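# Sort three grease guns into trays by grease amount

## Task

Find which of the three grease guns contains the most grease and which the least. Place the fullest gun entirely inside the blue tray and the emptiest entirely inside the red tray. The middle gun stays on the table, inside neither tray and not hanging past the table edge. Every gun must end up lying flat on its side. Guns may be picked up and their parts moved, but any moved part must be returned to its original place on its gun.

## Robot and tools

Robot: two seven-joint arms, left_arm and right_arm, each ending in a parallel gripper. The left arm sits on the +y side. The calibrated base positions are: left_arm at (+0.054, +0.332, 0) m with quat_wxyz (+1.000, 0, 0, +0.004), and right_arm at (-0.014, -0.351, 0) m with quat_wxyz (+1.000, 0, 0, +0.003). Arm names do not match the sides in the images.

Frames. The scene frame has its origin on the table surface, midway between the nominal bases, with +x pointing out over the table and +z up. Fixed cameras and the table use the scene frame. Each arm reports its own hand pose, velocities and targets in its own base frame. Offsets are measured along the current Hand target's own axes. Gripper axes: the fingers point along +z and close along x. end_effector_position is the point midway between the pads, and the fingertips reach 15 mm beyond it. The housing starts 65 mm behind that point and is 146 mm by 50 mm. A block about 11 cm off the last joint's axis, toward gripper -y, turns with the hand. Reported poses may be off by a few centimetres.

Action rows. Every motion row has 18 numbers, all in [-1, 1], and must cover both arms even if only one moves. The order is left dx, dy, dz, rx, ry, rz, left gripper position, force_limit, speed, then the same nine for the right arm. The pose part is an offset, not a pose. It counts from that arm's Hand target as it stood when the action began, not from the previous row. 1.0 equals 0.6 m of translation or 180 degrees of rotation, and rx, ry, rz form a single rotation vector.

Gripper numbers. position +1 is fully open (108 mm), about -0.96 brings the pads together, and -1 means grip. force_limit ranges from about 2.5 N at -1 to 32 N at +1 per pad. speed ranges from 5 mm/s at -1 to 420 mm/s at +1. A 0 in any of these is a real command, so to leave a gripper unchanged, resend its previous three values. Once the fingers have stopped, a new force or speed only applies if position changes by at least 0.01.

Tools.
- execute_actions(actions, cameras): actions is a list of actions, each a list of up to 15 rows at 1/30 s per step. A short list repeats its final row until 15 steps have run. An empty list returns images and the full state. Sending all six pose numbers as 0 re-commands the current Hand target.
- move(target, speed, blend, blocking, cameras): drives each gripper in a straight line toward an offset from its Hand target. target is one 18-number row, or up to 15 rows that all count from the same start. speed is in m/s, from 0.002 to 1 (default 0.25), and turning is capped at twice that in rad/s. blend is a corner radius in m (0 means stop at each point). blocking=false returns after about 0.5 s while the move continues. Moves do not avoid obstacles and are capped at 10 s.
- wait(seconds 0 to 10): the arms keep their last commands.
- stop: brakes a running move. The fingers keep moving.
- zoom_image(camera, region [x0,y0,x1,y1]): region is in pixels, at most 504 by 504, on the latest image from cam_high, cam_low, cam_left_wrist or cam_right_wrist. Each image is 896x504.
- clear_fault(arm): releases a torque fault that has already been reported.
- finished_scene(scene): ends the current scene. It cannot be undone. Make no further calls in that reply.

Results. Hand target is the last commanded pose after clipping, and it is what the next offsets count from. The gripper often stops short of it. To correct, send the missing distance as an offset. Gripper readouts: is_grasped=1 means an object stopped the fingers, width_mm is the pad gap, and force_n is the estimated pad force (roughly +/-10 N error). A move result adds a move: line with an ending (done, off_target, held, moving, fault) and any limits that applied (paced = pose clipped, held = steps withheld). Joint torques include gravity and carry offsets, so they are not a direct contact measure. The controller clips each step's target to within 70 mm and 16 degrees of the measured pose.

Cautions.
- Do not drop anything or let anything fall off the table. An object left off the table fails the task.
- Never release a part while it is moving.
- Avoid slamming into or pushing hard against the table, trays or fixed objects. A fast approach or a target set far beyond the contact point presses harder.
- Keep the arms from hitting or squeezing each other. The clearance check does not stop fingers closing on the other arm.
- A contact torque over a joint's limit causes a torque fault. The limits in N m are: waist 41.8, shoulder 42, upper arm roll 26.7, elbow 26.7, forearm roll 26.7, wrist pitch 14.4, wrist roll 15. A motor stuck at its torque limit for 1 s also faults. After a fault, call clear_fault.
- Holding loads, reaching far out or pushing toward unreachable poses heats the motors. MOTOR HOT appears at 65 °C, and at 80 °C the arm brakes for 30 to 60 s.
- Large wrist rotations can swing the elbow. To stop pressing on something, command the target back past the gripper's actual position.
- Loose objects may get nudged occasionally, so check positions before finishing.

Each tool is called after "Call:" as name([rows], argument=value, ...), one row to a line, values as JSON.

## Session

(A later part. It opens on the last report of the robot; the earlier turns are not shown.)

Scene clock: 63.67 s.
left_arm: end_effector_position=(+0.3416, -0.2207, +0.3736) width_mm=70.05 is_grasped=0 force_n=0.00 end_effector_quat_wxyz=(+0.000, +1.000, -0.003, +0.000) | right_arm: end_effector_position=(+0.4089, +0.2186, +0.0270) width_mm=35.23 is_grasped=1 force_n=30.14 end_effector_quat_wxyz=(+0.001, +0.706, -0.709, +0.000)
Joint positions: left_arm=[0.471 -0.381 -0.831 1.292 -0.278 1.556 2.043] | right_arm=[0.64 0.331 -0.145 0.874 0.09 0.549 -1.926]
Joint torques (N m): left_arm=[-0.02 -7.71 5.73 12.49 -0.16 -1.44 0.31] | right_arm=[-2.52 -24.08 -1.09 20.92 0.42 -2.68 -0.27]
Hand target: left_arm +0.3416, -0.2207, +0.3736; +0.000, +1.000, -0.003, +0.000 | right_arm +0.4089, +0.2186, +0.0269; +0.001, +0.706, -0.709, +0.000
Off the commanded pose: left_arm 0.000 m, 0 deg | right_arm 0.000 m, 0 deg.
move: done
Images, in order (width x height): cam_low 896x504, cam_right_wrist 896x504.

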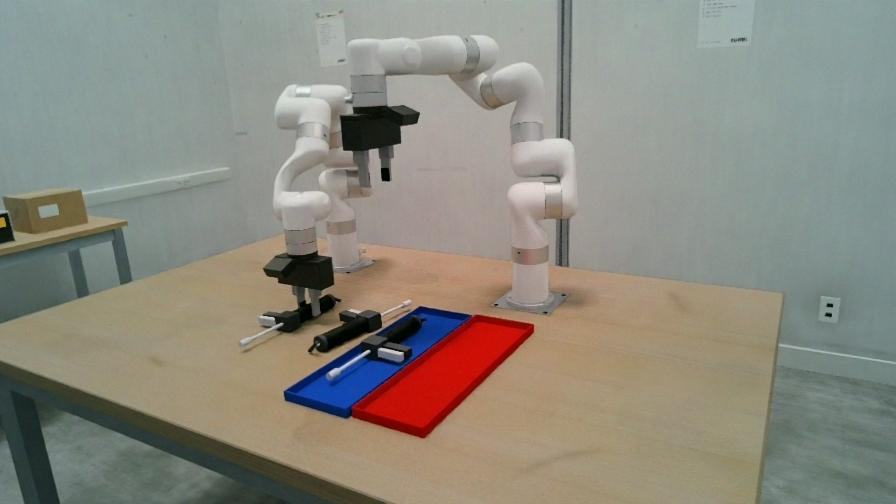

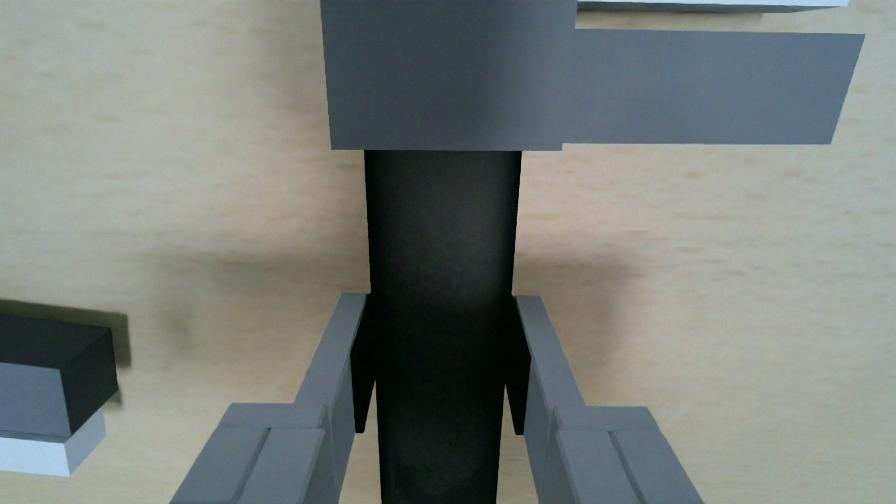

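Call:
move([
  [0,0,0,0,0,0,0.31,0,0.3, 0,0,0,0,0,0,0.31,0,0],
  [0,0,0,0,0,0,0.31,0,0.3, 0,0,-0.2,0,0,0,0.31,0,0],
  [-0.0087,0.407,0.373,0,0,0.503,0.31,0,0.3, 0.417,0,-0.2,0,0,0.5,0.31,0,0],
], speed=[0.1,0.3,0.5], blend=[0,0.04,0], cameras=["cam_left_wrist"])

Scene clock: 68.40 s.
left_arm: end_effector_position=(+0.3352, -0.4648, +0.1497) width_mm=70.06 is_grasped=0 force_n=0.00 end_effector_quat_wxyz=(+0.000, +0.702, -0.712, +0.000) | right_arm: end_effector_position=(+0.4080, -0.0315, +0.1471) width_mm=70.06 is_grasped=0 force_n=0.00 end_effector_quat_wxyz=(+0.000, +0.002, +1.000, +0.000)
Joint positions: left_arm=[-0.136 0.67 -1.029 1.456 0.622 1.151 2.604] | right_arm=[0.353 -0.101 -0.425 0.756 -0.057 0.85 -0.814]
Joint torques (N m): left_arm=[-0.62 -29.76 -9.94 11.65 1.25 -1.16 0.35] | right_arm=[-2.07 -17.04 0.5 26.47 -0.84 -2.59 0.34]
Hand target: left_arm +0.3351, -0.4649, +0.1497; +0.000, +0.702, -0.712, +0.000 | right_arm +0.4080, -0.0315, +0.1471; +0.000, +0.002, +1.000, +0.000
Off the commanded pose: left_arm 0.000 m, 0 deg | right_arm 0.000 m, 0 deg.
move: done
Images, in order (width x height): cam_left_wrist 896x504.

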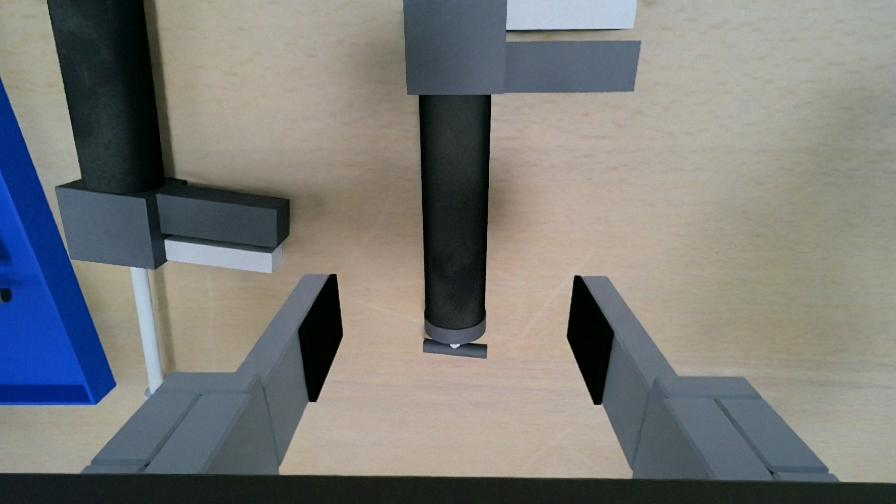

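Call:
move([
  [0,-0.0275,0.16,0,0,0,0.31,0,0.3, 0,0,0,0,0,0,0.31,0,0],
  [0,-0.0275,0.205,0,0,0,0.31,0,0.3, 0,0,0,0,0,0,0.31,0,0],
  [0,-0.0275,0.205,0,0,0,-1,0.6,-0.2, 0,0,0,0,0,0,0.31,0,0],
  [0,-0.0275,-0.084,0,0,0,-1,0.6,-0.2, 0,0,0,0,0,0,0.31,0,0],
  [-0.879,-0.073,-0.084,0,0,0.002,-1,0.6,-0.2, 0,0,0,0,0,0,0.31,0,0],
  [-0.879,-0.073,0.116,0,0,0.002,-1,0.6,-0.2, -0.092,0.703,-0.021,0,0,0.542,0.31,0,0],
], speed=[0.3,0.12,0.1,0.3,0.45,0.45], blend=[0.01,0,0,0.04,0.02,0], cameras=["cam_left_wrist","cam_right_wrist"])

Scene clock: 76.07 s.
left_arm: end_effector_position=(+0.3866, +0.0619, +0.0802) width_mm=35.02 is_grasped=1 force_n=39.68 end_effector_quat_wxyz=(+0.000, +0.700, -0.714, +0.000) | right_arm: end_effector_position=(+0.4649, +0.3900, +0.1594) width_mm=70.06 is_grasped=0 force_n=0.00 end_effector_quat_wxyz=(+0.000, +0.754, +0.657, -0.001)
Joint positions: left_arm=[0.91 -0.003 -0.752 0.624 -0.004 0.627 4.109] | right_arm=[0.788 0.523 -0.114 1.616 0.064 1.098 1.581]
Joint torques (N m): left_arm=[1.41 -16.97 0.2 12.85 0.98 -1.99 -0.28] | right_arm=[2 -35.76 -2 28.57 -0.51 -1.92 0.38]
Hand target: left_arm +0.3866, +0.0619, +0.0802; +0.000, +0.700, -0.714, +0.000 | right_arm +0.4649, +0.3900, +0.1594; +0.000, +0.754, +0.657, -0.001
Off the commanded pose: left_arm 0.000 m, 0 deg | right_arm 0.000 m, 0 deg.
move: done; limits=paced
Images, in order (width x height): cam_left_wrist 896x504, cam_right_wrist 896x504.

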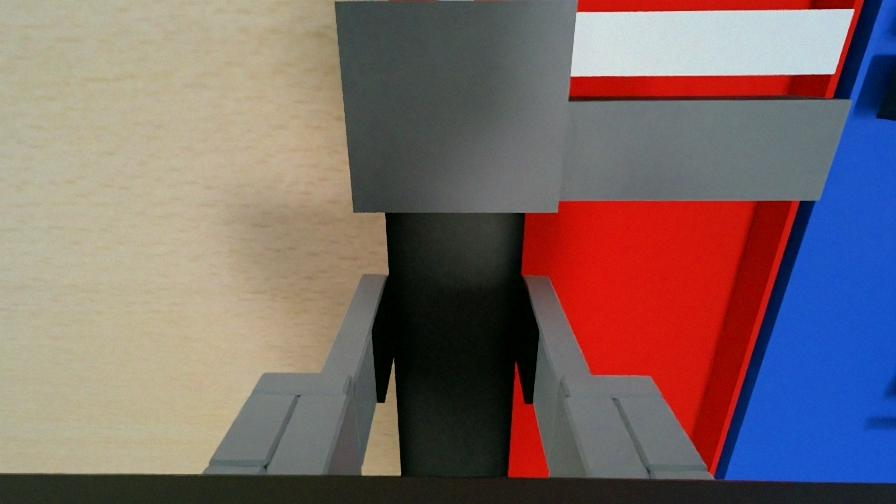

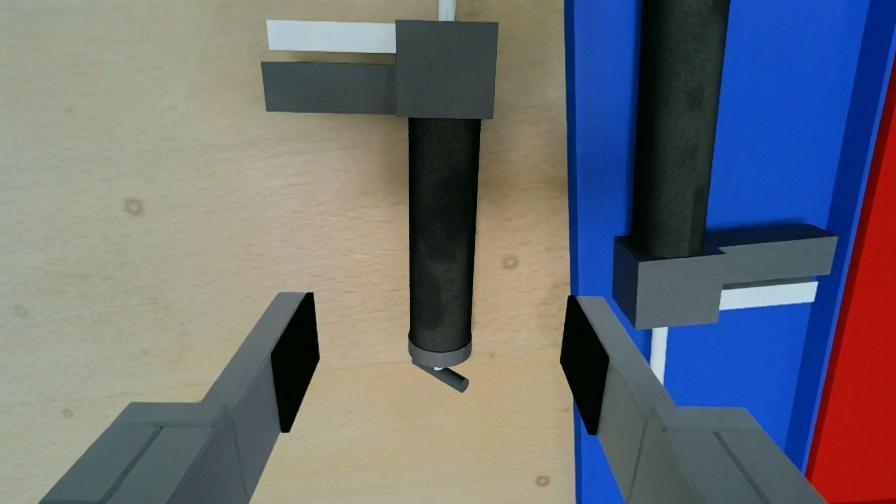

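Call:
move([
  [0.06,0,0,0,0,0,-1,0.6,-0.2, 0,0,0.17,0,0,0,0.31,0,0],
  [0.06,0,0,0,0,0,-1,0.6,-0.2, 0,0,0.2215,0,0,0,0.31,0,0],
], speed=[0.25,0.1], blend=[0.01,0], cameras=["cam_left_wrist"])

Scene clock: 78.73 s.
left_arm: end_effector_position=(+0.3858, +0.0259, +0.0802) width_mm=35.02 is_grasped=1 force_n=39.68 end_effector_quat_wxyz=(+0.000, +0.700, -0.714, +0.000) | right_arm: end_effector_position=(+0.4648, +0.3899, +0.0265) width_mm=70.06 is_grasped=0 force_n=0.00 end_effector_quat_wxyz=(+0.000, +0.754, +0.657, -0.001)
Joint positions: left_arm=[0.864 -0.024 -0.799 0.608 -0.029 0.624 4.036] | right_arm=[0.78 0.71 -0.099 1.514 0.089 0.81 1.565]
Joint torques (N m): left_arm=[-0.81 -19.33 -0.02 12.13 -0.52 -1.59 -0.29] | right_arm=[-1.95 -37.88 -1.41 26.11 0.8 -2.49 -0.37]
Hand target: left_arm +0.3858, +0.0259, +0.0802; +0.000, +0.700, -0.714, +0.000 | right_arm +0.4648, +0.3899, +0.0265; +0.000, +0.754, +0.657, -0.001
Off the commanded pose: left_arm 0.000 m, 0 deg | right_arm 0.000 m, 0 deg.
move: done
Images, in order (width x height): cam_left_wrist 896x504.

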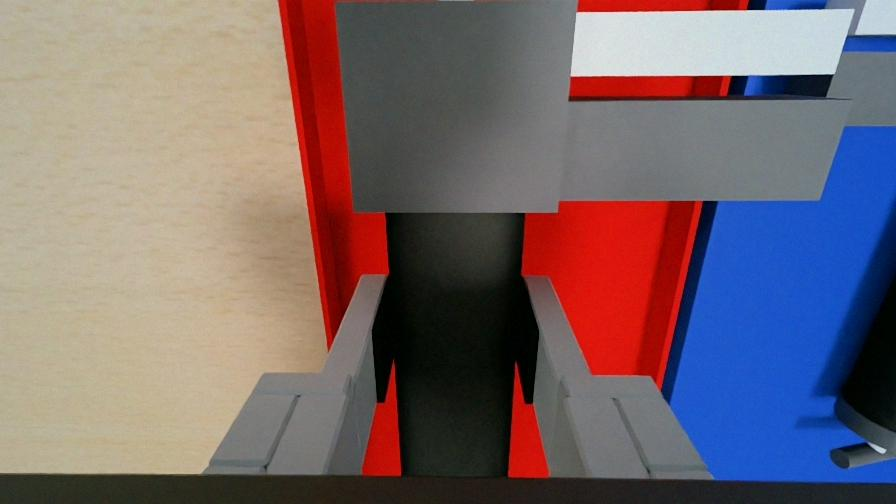

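Call:
move([
  [-0.027,0,0.06,0,0,0,-1,0.6,-0.2, 0,0,0,0,0,0,0.31,0,0],
  [-0.027,0,0.083,0,0,0,-1,0.6,-0.2, 0,0,0,0,0,0,0.31,0,0],
  [-0.027,0,0.083,0,0,0,0,0,0, 0,0,0,0,0,0,-1,0.6,-0.2],
  [-0.027,0,-0.2,0,0,0,0,0,0, 0,0,-0.3,0,0,0,-1,0.6,-0.2],
  [-0.027,0,-0.25,0,0,0,0,0,0, -0.179,-0.0585,-0.389,0,0,-0.542,-1,0.6,-0.2],
], speed=[0.12,0.06,0.1,0.3,0.5], blend=[0.005,0,0,0.03,0], cameras=["cam_left_wrist","cam_right_wrist","cam_low"])

Scene clock: 84.13 s.
left_arm: end_effector_position=(+0.3862, +0.0420, +0.2302) width_mm=52.99 is_grasped=0 force_n=0.00 end_effector_quat_wxyz=(+0.000, +0.700, -0.714, +0.000) | right_arm: end_effector_position=(+0.4157, +0.2885, +0.2600) width_mm=35.12 is_grasped=1 force_n=36.19 end_effector_quat_wxyz=(+0.000, +0.002, +1.000, +0.000)
Joint positions: left_arm=[0.862 -0.358 -0.683 0.838 -0.247 1.132 4.265] | right_arm=[0.603 0.102 0.004 1.322 -0.001 1.221 -0.174]
Joint torques (N m): left_arm=[-0.87 -13.32 4.36 13.42 -0.65 -1.16 0.27] | right_arm=[-2.06 -31.32 -0.35 29.92 0.28 -3.03 -0.26]
Hand target: left_arm +0.3862, +0.0420, +0.2302; +0.000, +0.700, -0.714, +0.000 | right_arm +0.4157, +0.2885, +0.2600; +0.000, +0.002, +1.000, +0.000
Off the commanded pose: left_arm 0.000 m, 0 deg | right_arm 0.000 m, 0 deg.
move: done
Images, in order (width x height): cam_low 896x504, cam_left_wrist 896x504, cam_right_wrist 896x504.

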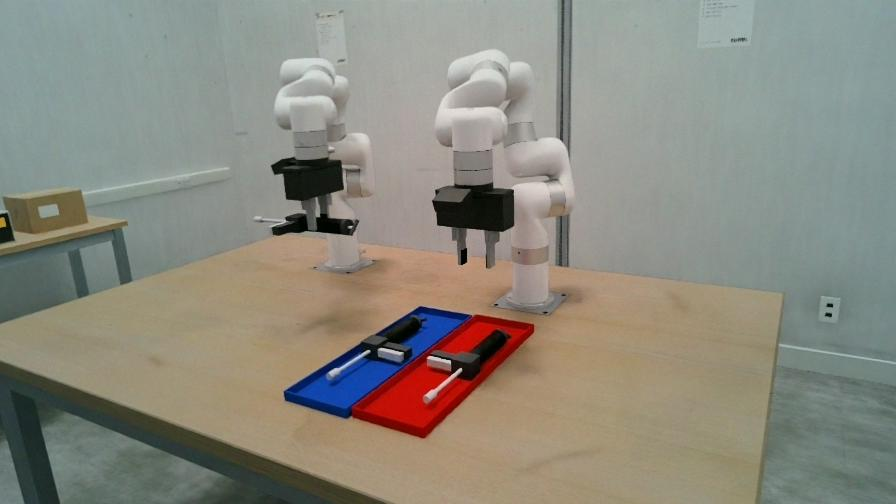

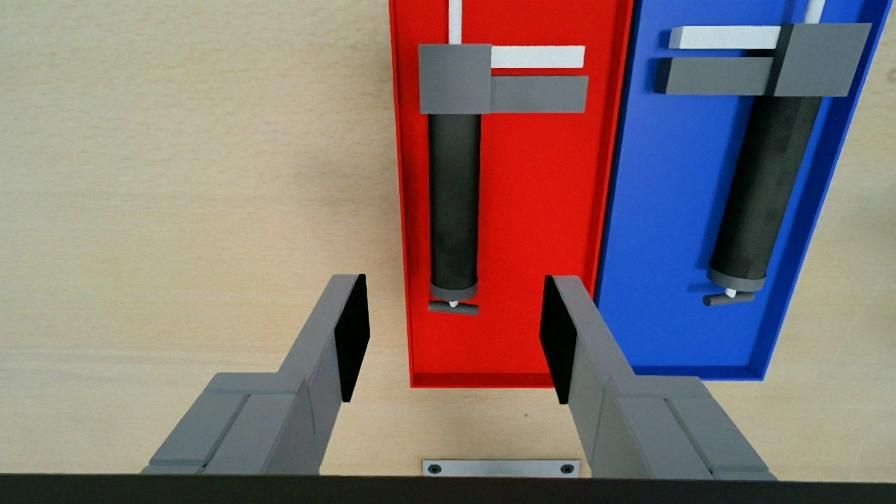

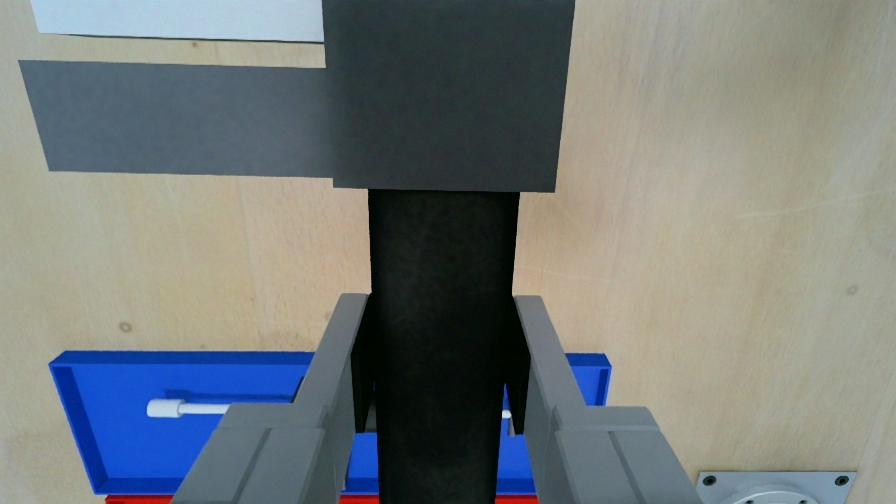

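Call:
move([
  [0.05,0.0065,-0.166,0,0,-0.1,0.31,0,0.3, 0,0,0,0,0,0,-1,0.6,-0.2],
  [0.5565,0.0655,-0.166,0,0,-0.506,0.31,0,0.3, 0,0,0,0,0,0,-1,0.6,-0.2],
  [0.5565,0.0655,-0.05,0,0,-0.506,0.31,0,0.3, 0,0,0,0,0,0,-1,0.6,-0.2],
  [0.5565,0.0655,-0.05,0,0,-0.506,-1,0,-0.2, 0,0,0,0,0,0,-1,0.6,-0.2],
], speed=[0.4,0.5,0.12,0.1], blend=[0.03,0.01,0,0], cameras=["cam_left_wrist"])

Call:
move(target=[0,-0.033,0,0,0,0,-1,0,-0.2, 0,0,0,0,0,0,-1,0.6,-0.2], speed=0.06, cameras=["cam_left_wrist"])

Scene clock: 88.73 s.
left_arm: end_effector_position=(+0.3401, -0.2909, +0.2602) width_mm=8.36 is_grasped=1 force_n=24.01 end_effector_quat_wxyz=(+0.000, +1.000, -0.001, +0.000) | right_arm: end_effector_position=(+0.4155, +0.2885, +0.2599) width_mm=35.12 is_grasped=1 force_n=37.49 end_effector_quat_wxyz=(-0.001, +0.002, +1.000, -0.001)
Joint positions: left_arm=[0.98 -0.849 -1.259 1.157 -0.797 1.516 2.277] | right_arm=[0.603 0.102 0.004 1.321 0 1.221 -0.175]
Joint torques (N m): left_arm=[-5.78 16.35 10.21 8.84 0.03 1.53 -0.11] | right_arm=[-9.37 -29.75 -7.14 38.38 -1.98 -6.92 1.5]
Hand target: left_arm +0.3399, -0.2910, +0.2602; +0.000, +1.000, -0.001, +0.000 | right_arm +0.4157, +0.2885, +0.2600; +0.000, +0.002, +1.000, +0.000
Off the commanded pose: left_arm 0.000 m, 0 deg | right_arm 0.000 m, 0 deg.
move: done
Images, in order (width x height): cam_left_wrist 896x504.

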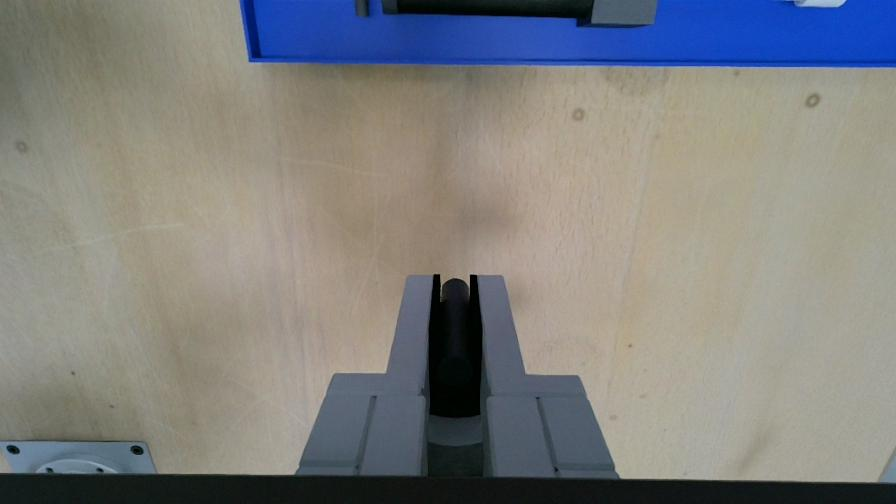

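Scene clock: 89.53 s.
left_arm: end_effector_position=(+0.3400, -0.2712, +0.2602) width_mm=8.36 is_grasped=1 force_n=23.94 end_effector_quat_wxyz=(+0.000, +1.000, -0.001, +0.000) | right_arm: end_effector_position=(+0.4157, +0.2885, +0.2600) width_mm=35.12 is_grasped=1 force_n=38.00 end_effector_quat_wxyz=(+0.000, +0.002, +1.000, +0.000)
Joint positions: left_arm=[0.962 -0.849 -1.219 1.112 -0.784 1.51 2.316] | right_arm=[0.603 0.102 0.004 1.322 -0.001 1.221 -0.175]
Joint torques (N m): left_arm=[-4.01 12.4 11.55 7.59 1.69 1 0.31] | right_arm=[-10.7 -29.95 -9.03 37.3 -2.58 -5.72 1.46]
Hand target: left_arm +0.3400, -0.2712, +0.2602; +0.000, +1.000, -0.001, +0.000 | right_arm +0.4157, +0.2885, +0.2600; +0.000, +0.002, +1.000, +0.000
Off the commanded pose: left_arm 0.000 m, 0 deg | right_arm 0.000 m, 0 deg.
move: done
Images, in order (width x height): cam_left_wrist 896x504.

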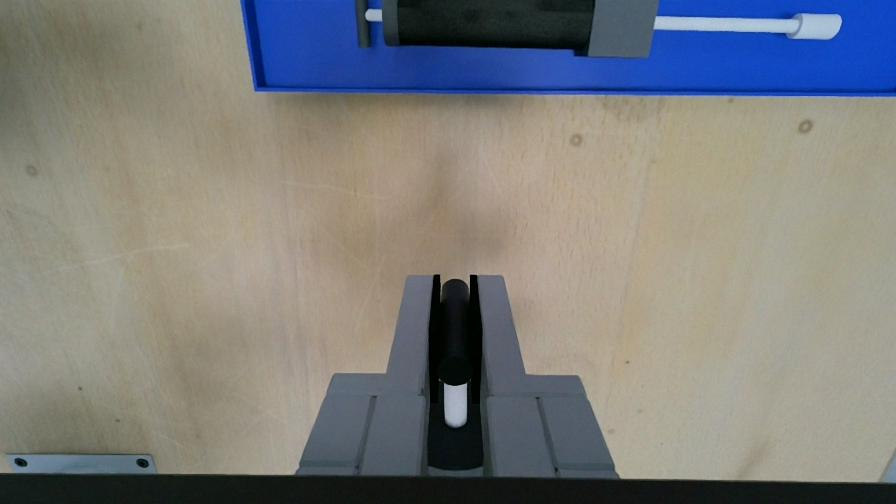

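Call:
move(target=[0,-0.03,0,0,0,0,-1,0,-0.2, 0,0,0,0,0,0,-1,0.6,-0.2], speed=0.06)

Call:
move(target=[0,-0.033,0,0,0,0,-1,0,-0.2, 0,0,0,0,0,0,-1,0.6,-0.2], speed=0.06)

Scene clock: 90.70 s.
left_arm: end_effector_position=(+0.3400, -0.2532, +0.2602) width_mm=8.36 is_grasped=1 force_n=23.86 end_effector_quat_wxyz=(+0.000, +1.000, -0.001, +0.000) | right_arm: end_effector_position=(+0.4157, +0.2885, +0.2600) width_mm=35.12 is_grasped=1 force_n=37.89 end_effector_quat_wxyz=(+0.000, +0.002, +1.000, +0.000)
Joint positions: left_arm=[0.948 -0.849 -1.185 1.074 -0.771 1.504 2.352] | right_arm=[0.603 0.102 0.004 1.322 -0.001 1.221 -0.175]
Joint torques (N m): left_arm=[-3.45 9.93 11.58 7.59 1.93 0.64 0.24] | right_arm=[-7.56 -31.25 -8.29 36.72 -1.87 -5.42 1.37]
Hand target: left_arm +0.3400, -0.2532, +0.2602; +0.000, +1.000, -0.001, +0.000 | right_arm +0.4157, +0.2885, +0.2600; +0.000, +0.002, +1.000, +0.000
Off the commanded pose: left_arm 0.000 m, 0 deg | right_arm 0.000 m, 0 deg.
move: done

Scene clock: 91.50 s.
left_arm: end_effector_position=(+0.3400, -0.2335, +0.2602) width_mm=8.36 is_grasped=1 force_n=23.81 end_effector_quat_wxyz=(+0.000, +1.000, -0.001, +0.000) | right_arm: end_effector_position=(+0.4157, +0.2886, +0.2600) width_mm=35.12 is_grasped=1 force_n=37.71 end_effector_quat_wxyz=(+0.000, +0.002, +1.000, +0.000)
Joint positions: left_arm=[0.938 -0.85 -1.148 1.035 -0.757 1.499 2.391] | right_arm=[0.603 0.102 0.004 1.322 0 1.221 -0.175]
Joint torques (N m): left_arm=[-0.45 8.68 12.88 6.46 4.21 0.32 0.29] | right_arm=[-9.5 -30.86 -10.14 34.52 -2.01 -4.14 1.54]
Hand target: left_arm +0.3400, -0.2334, +0.2602; +0.000, +1.000, -0.001, +0.000 | right_arm +0.4157, +0.2885, +0.2600; +0.000, +0.002, +1.000, +0.000
Off the commanded pose: left_arm 0.000 m, 0 deg | right_arm 0.000 m, 0 deg.
move: done

Call:
move(target=[0,-0.02,0,0,0,0,-1,0.01,-0.2, 0,0,0,0,0,0,-1,0.6,-0.2], speed=0.06)

Scene clock: 92.60 s.
left_arm: end_effector_position=(+0.3401, -0.2214, +0.2602) width_mm=8.36 is_grasped=1 force_n=23.79 end_effector_quat_wxyz=(+0.000, +1.000, -0.001, +0.000) | right_arm: end_effector_position=(+0.4157, +0.2885, +0.2600) width_mm=35.12 is_grasped=1 force_n=37.41 end_effector_quat_wxyz=(+0.000, +0.002, +1.000, +0.000)
Joint positions: left_arm=[0.933 -0.85 -1.126 1.012 -0.748 1.495 2.416] | right_arm=[0.603 0.102 0.003 1.322 0 1.221 -0.175]
Joint torques (N m): left_arm=[5.76 7.94 16.47 2.99 9.93 -0.16 0.22] | right_arm=[-22.62 -29.87 -19.71 27.19 -6.69 -0.6 1.4]
Hand target: left_arm +0.3401, -0.2214, +0.2602; +0.000, +1.000, -0.001, +0.000 | right_arm +0.4157, +0.2885, +0.2600; +0.000, +0.002, +1.000, +0.000
Off the commanded pose: left_arm 0.000 m, 0 deg | right_arm 0.000 m, 0 deg.
move: done

Call:
move([
  [0,0.108,0,0,0,0,-1,0.01,-0.2, 0,0,0,0,0,0,-1,0.6,-0.2],
  [0,0.1175,0,0,0,0,-1,0.01,-0.2, 0,0,0,0,0,0,-1,0.6,-0.2],
], speed=[0.12,0.05], blend=[0.003,0], cameras=["cam_left_wrist"])

Scene clock: 94.20 s.
left_arm: end_effector_position=(+0.3400, -0.2917, +0.2602) width_mm=8.36 is_grasped=1 force_n=24.04 end_effector_quat_wxyz=(+0.000, +1.000, -0.001, +0.000) | right_arm: end_effector_position=(+0.4157, +0.2884, +0.2600) width_mm=35.12 is_grasped=1 force_n=38.30 end_effector_quat_wxyz=(-0.001, +0.002, +1.000, +0.000)
Joint positions: left_arm=[0.98 -0.847 -1.261 1.159 -0.796 1.515 2.274] | right_arm=[0.603 0.102 0.003 1.321 -0.001 1.221 -0.175]
Joint torques (N m): left_arm=[-7.83 16.62 7.87 11.39 -5.17 1.58 -0.33] | right_arm=[-4 -30.47 -2.65 39.53 0.02 -8.41 1.72]
Hand target: left_arm +0.3399, -0.2919, +0.2602; +0.000, +1.000, -0.001, +0.000 | right_arm +0.4157, +0.2885, +0.2600; +0.000, +0.002, +1.000, +0.000
Off the commanded pose: left_arm 0.000 m, 0 deg | right_arm 0.000 m, 0 deg.
move: done; blend cut to 0.0029 m at target 1
Images, in order (width x height): cam_left_wrist 896x504.

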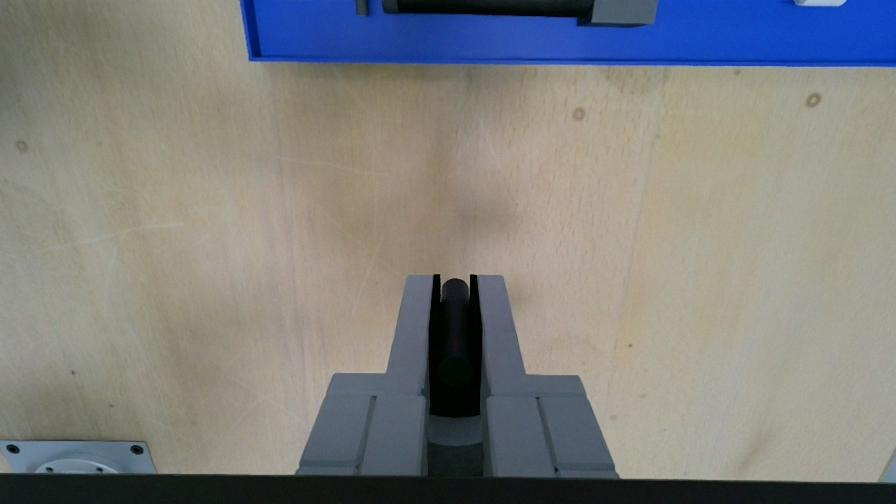

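Call:
move([
  [0,0,0,0,0,0,0.31,0,0, 0,0,0,0,0,0,-1,0.6,-0.2],
  [0,-0.02,-0.15,0,0,0,0.31,0,0, 0,0,0,0,0,0,-1,0.6,-0.2],
  [0,-0.1,-0.2,0,0,0,0.31,0,0, 0,-0.15,0.32,0,0,0,-1,0.6,-0.2],
  [0,-0.1,-0.2,0,0,0,0.31,0,0, 0,-0.15,0.3885,0,0,0,-1,0.6,-0.2],
  [0,-0.1,-0.2,0,0,0,0.31,0,0, 0,-0.15,0.3885,0,0,0,0.31,0,0],
  [0,-0.1,-0.2,0,0,0,0.31,0,0, 0,-0.15,0.2,0,0,0,0.31,0,0],
], speed=[0.1,0.25,0.3,0.06,0.1,0.3], blend=[0,0.03,0.01,0,0,0], cameras=["cam_high","cam_low","cam_left_wrist"])

Call:
zoom_image(camera="cam_high", region=[420, 160, 640, 370])

Scene clock: 99.00 s.
left_arm: end_effector_position=(+0.3400, -0.2319, +0.3802) width_mm=70.05 is_grasped=0 force_n=0.00 end_effector_quat_wxyz=(+0.000, +1.000, -0.001, +0.000) | right_arm: end_effector_position=(+0.4152, +0.1984, +0.1400) width_mm=70.05 is_grasped=0 force_n=0.00 end_effector_quat_wxyz=(-0.001, +0.002, +1.000, +0.000)
Joint positions: left_arm=[0.982 -0.725 -1.033 1.366 -0.617 1.752 2.315] | right_arm=[0.514 0.079 -0.069 0.932 0.007 0.855 -0.341]
Joint torques (N m): left_arm=[0.42 11.98 11.5 10.3 1.35 -1.39 0.24] | right_arm=[2.01 -25.32 0.48 26.32 -0.95 -1.74 0.33]
Hand target: left_arm +0.3400, -0.2319, +0.3802; +0.000, +1.000, -0.001, +0.000 | right_arm +0.4152, +0.1984, +0.1401; +0.000, +0.002, +1.000, +0.000
Off the commanded pose: left_arm 0.000 m, 0 deg | right_arm 0.000 m, 0 deg.
move: done
Images, in order (width x height): cam_high 896x504, cam_low 896x504, cam_left_wrist 896x504.

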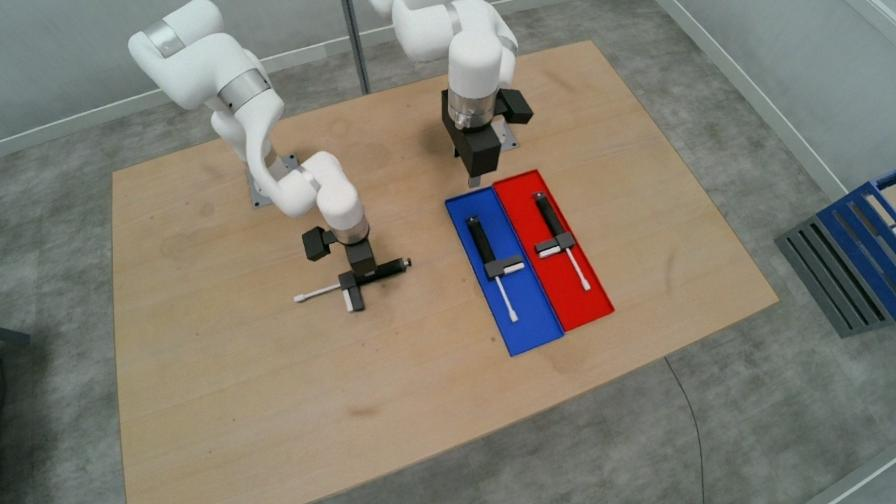

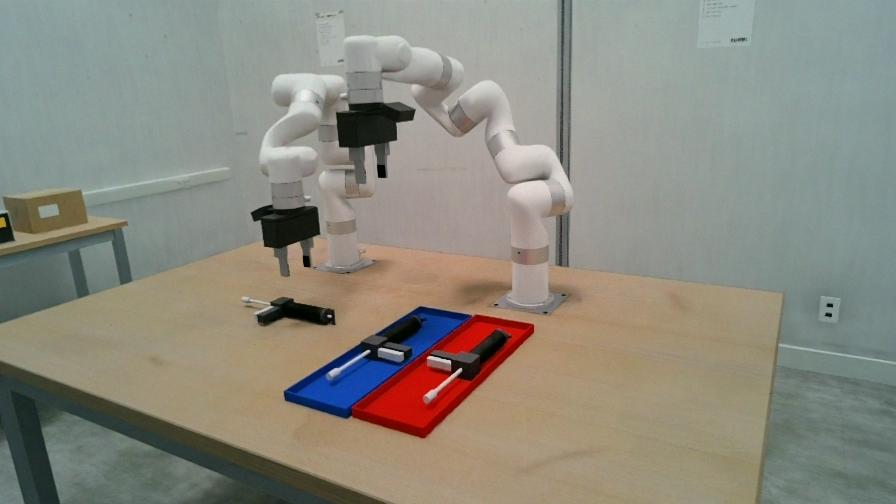

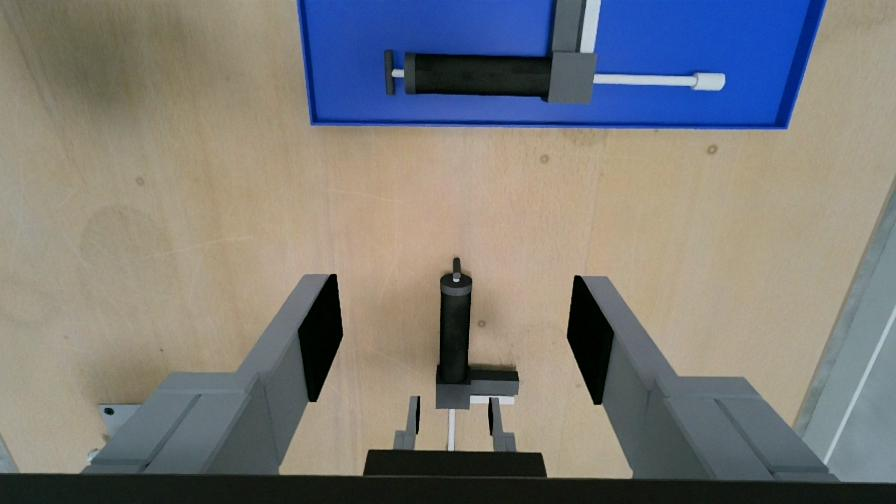

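Scaled by 2.291 from the camera's 896x504 image, which has a finer 1280x720 frame.

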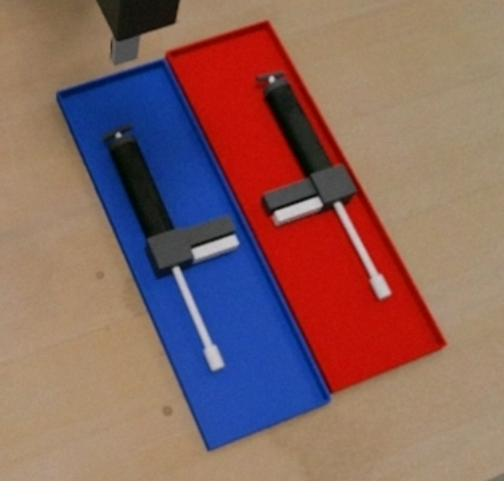

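Call:
finished_scene(scene=2)

The scene is finished: the task was done.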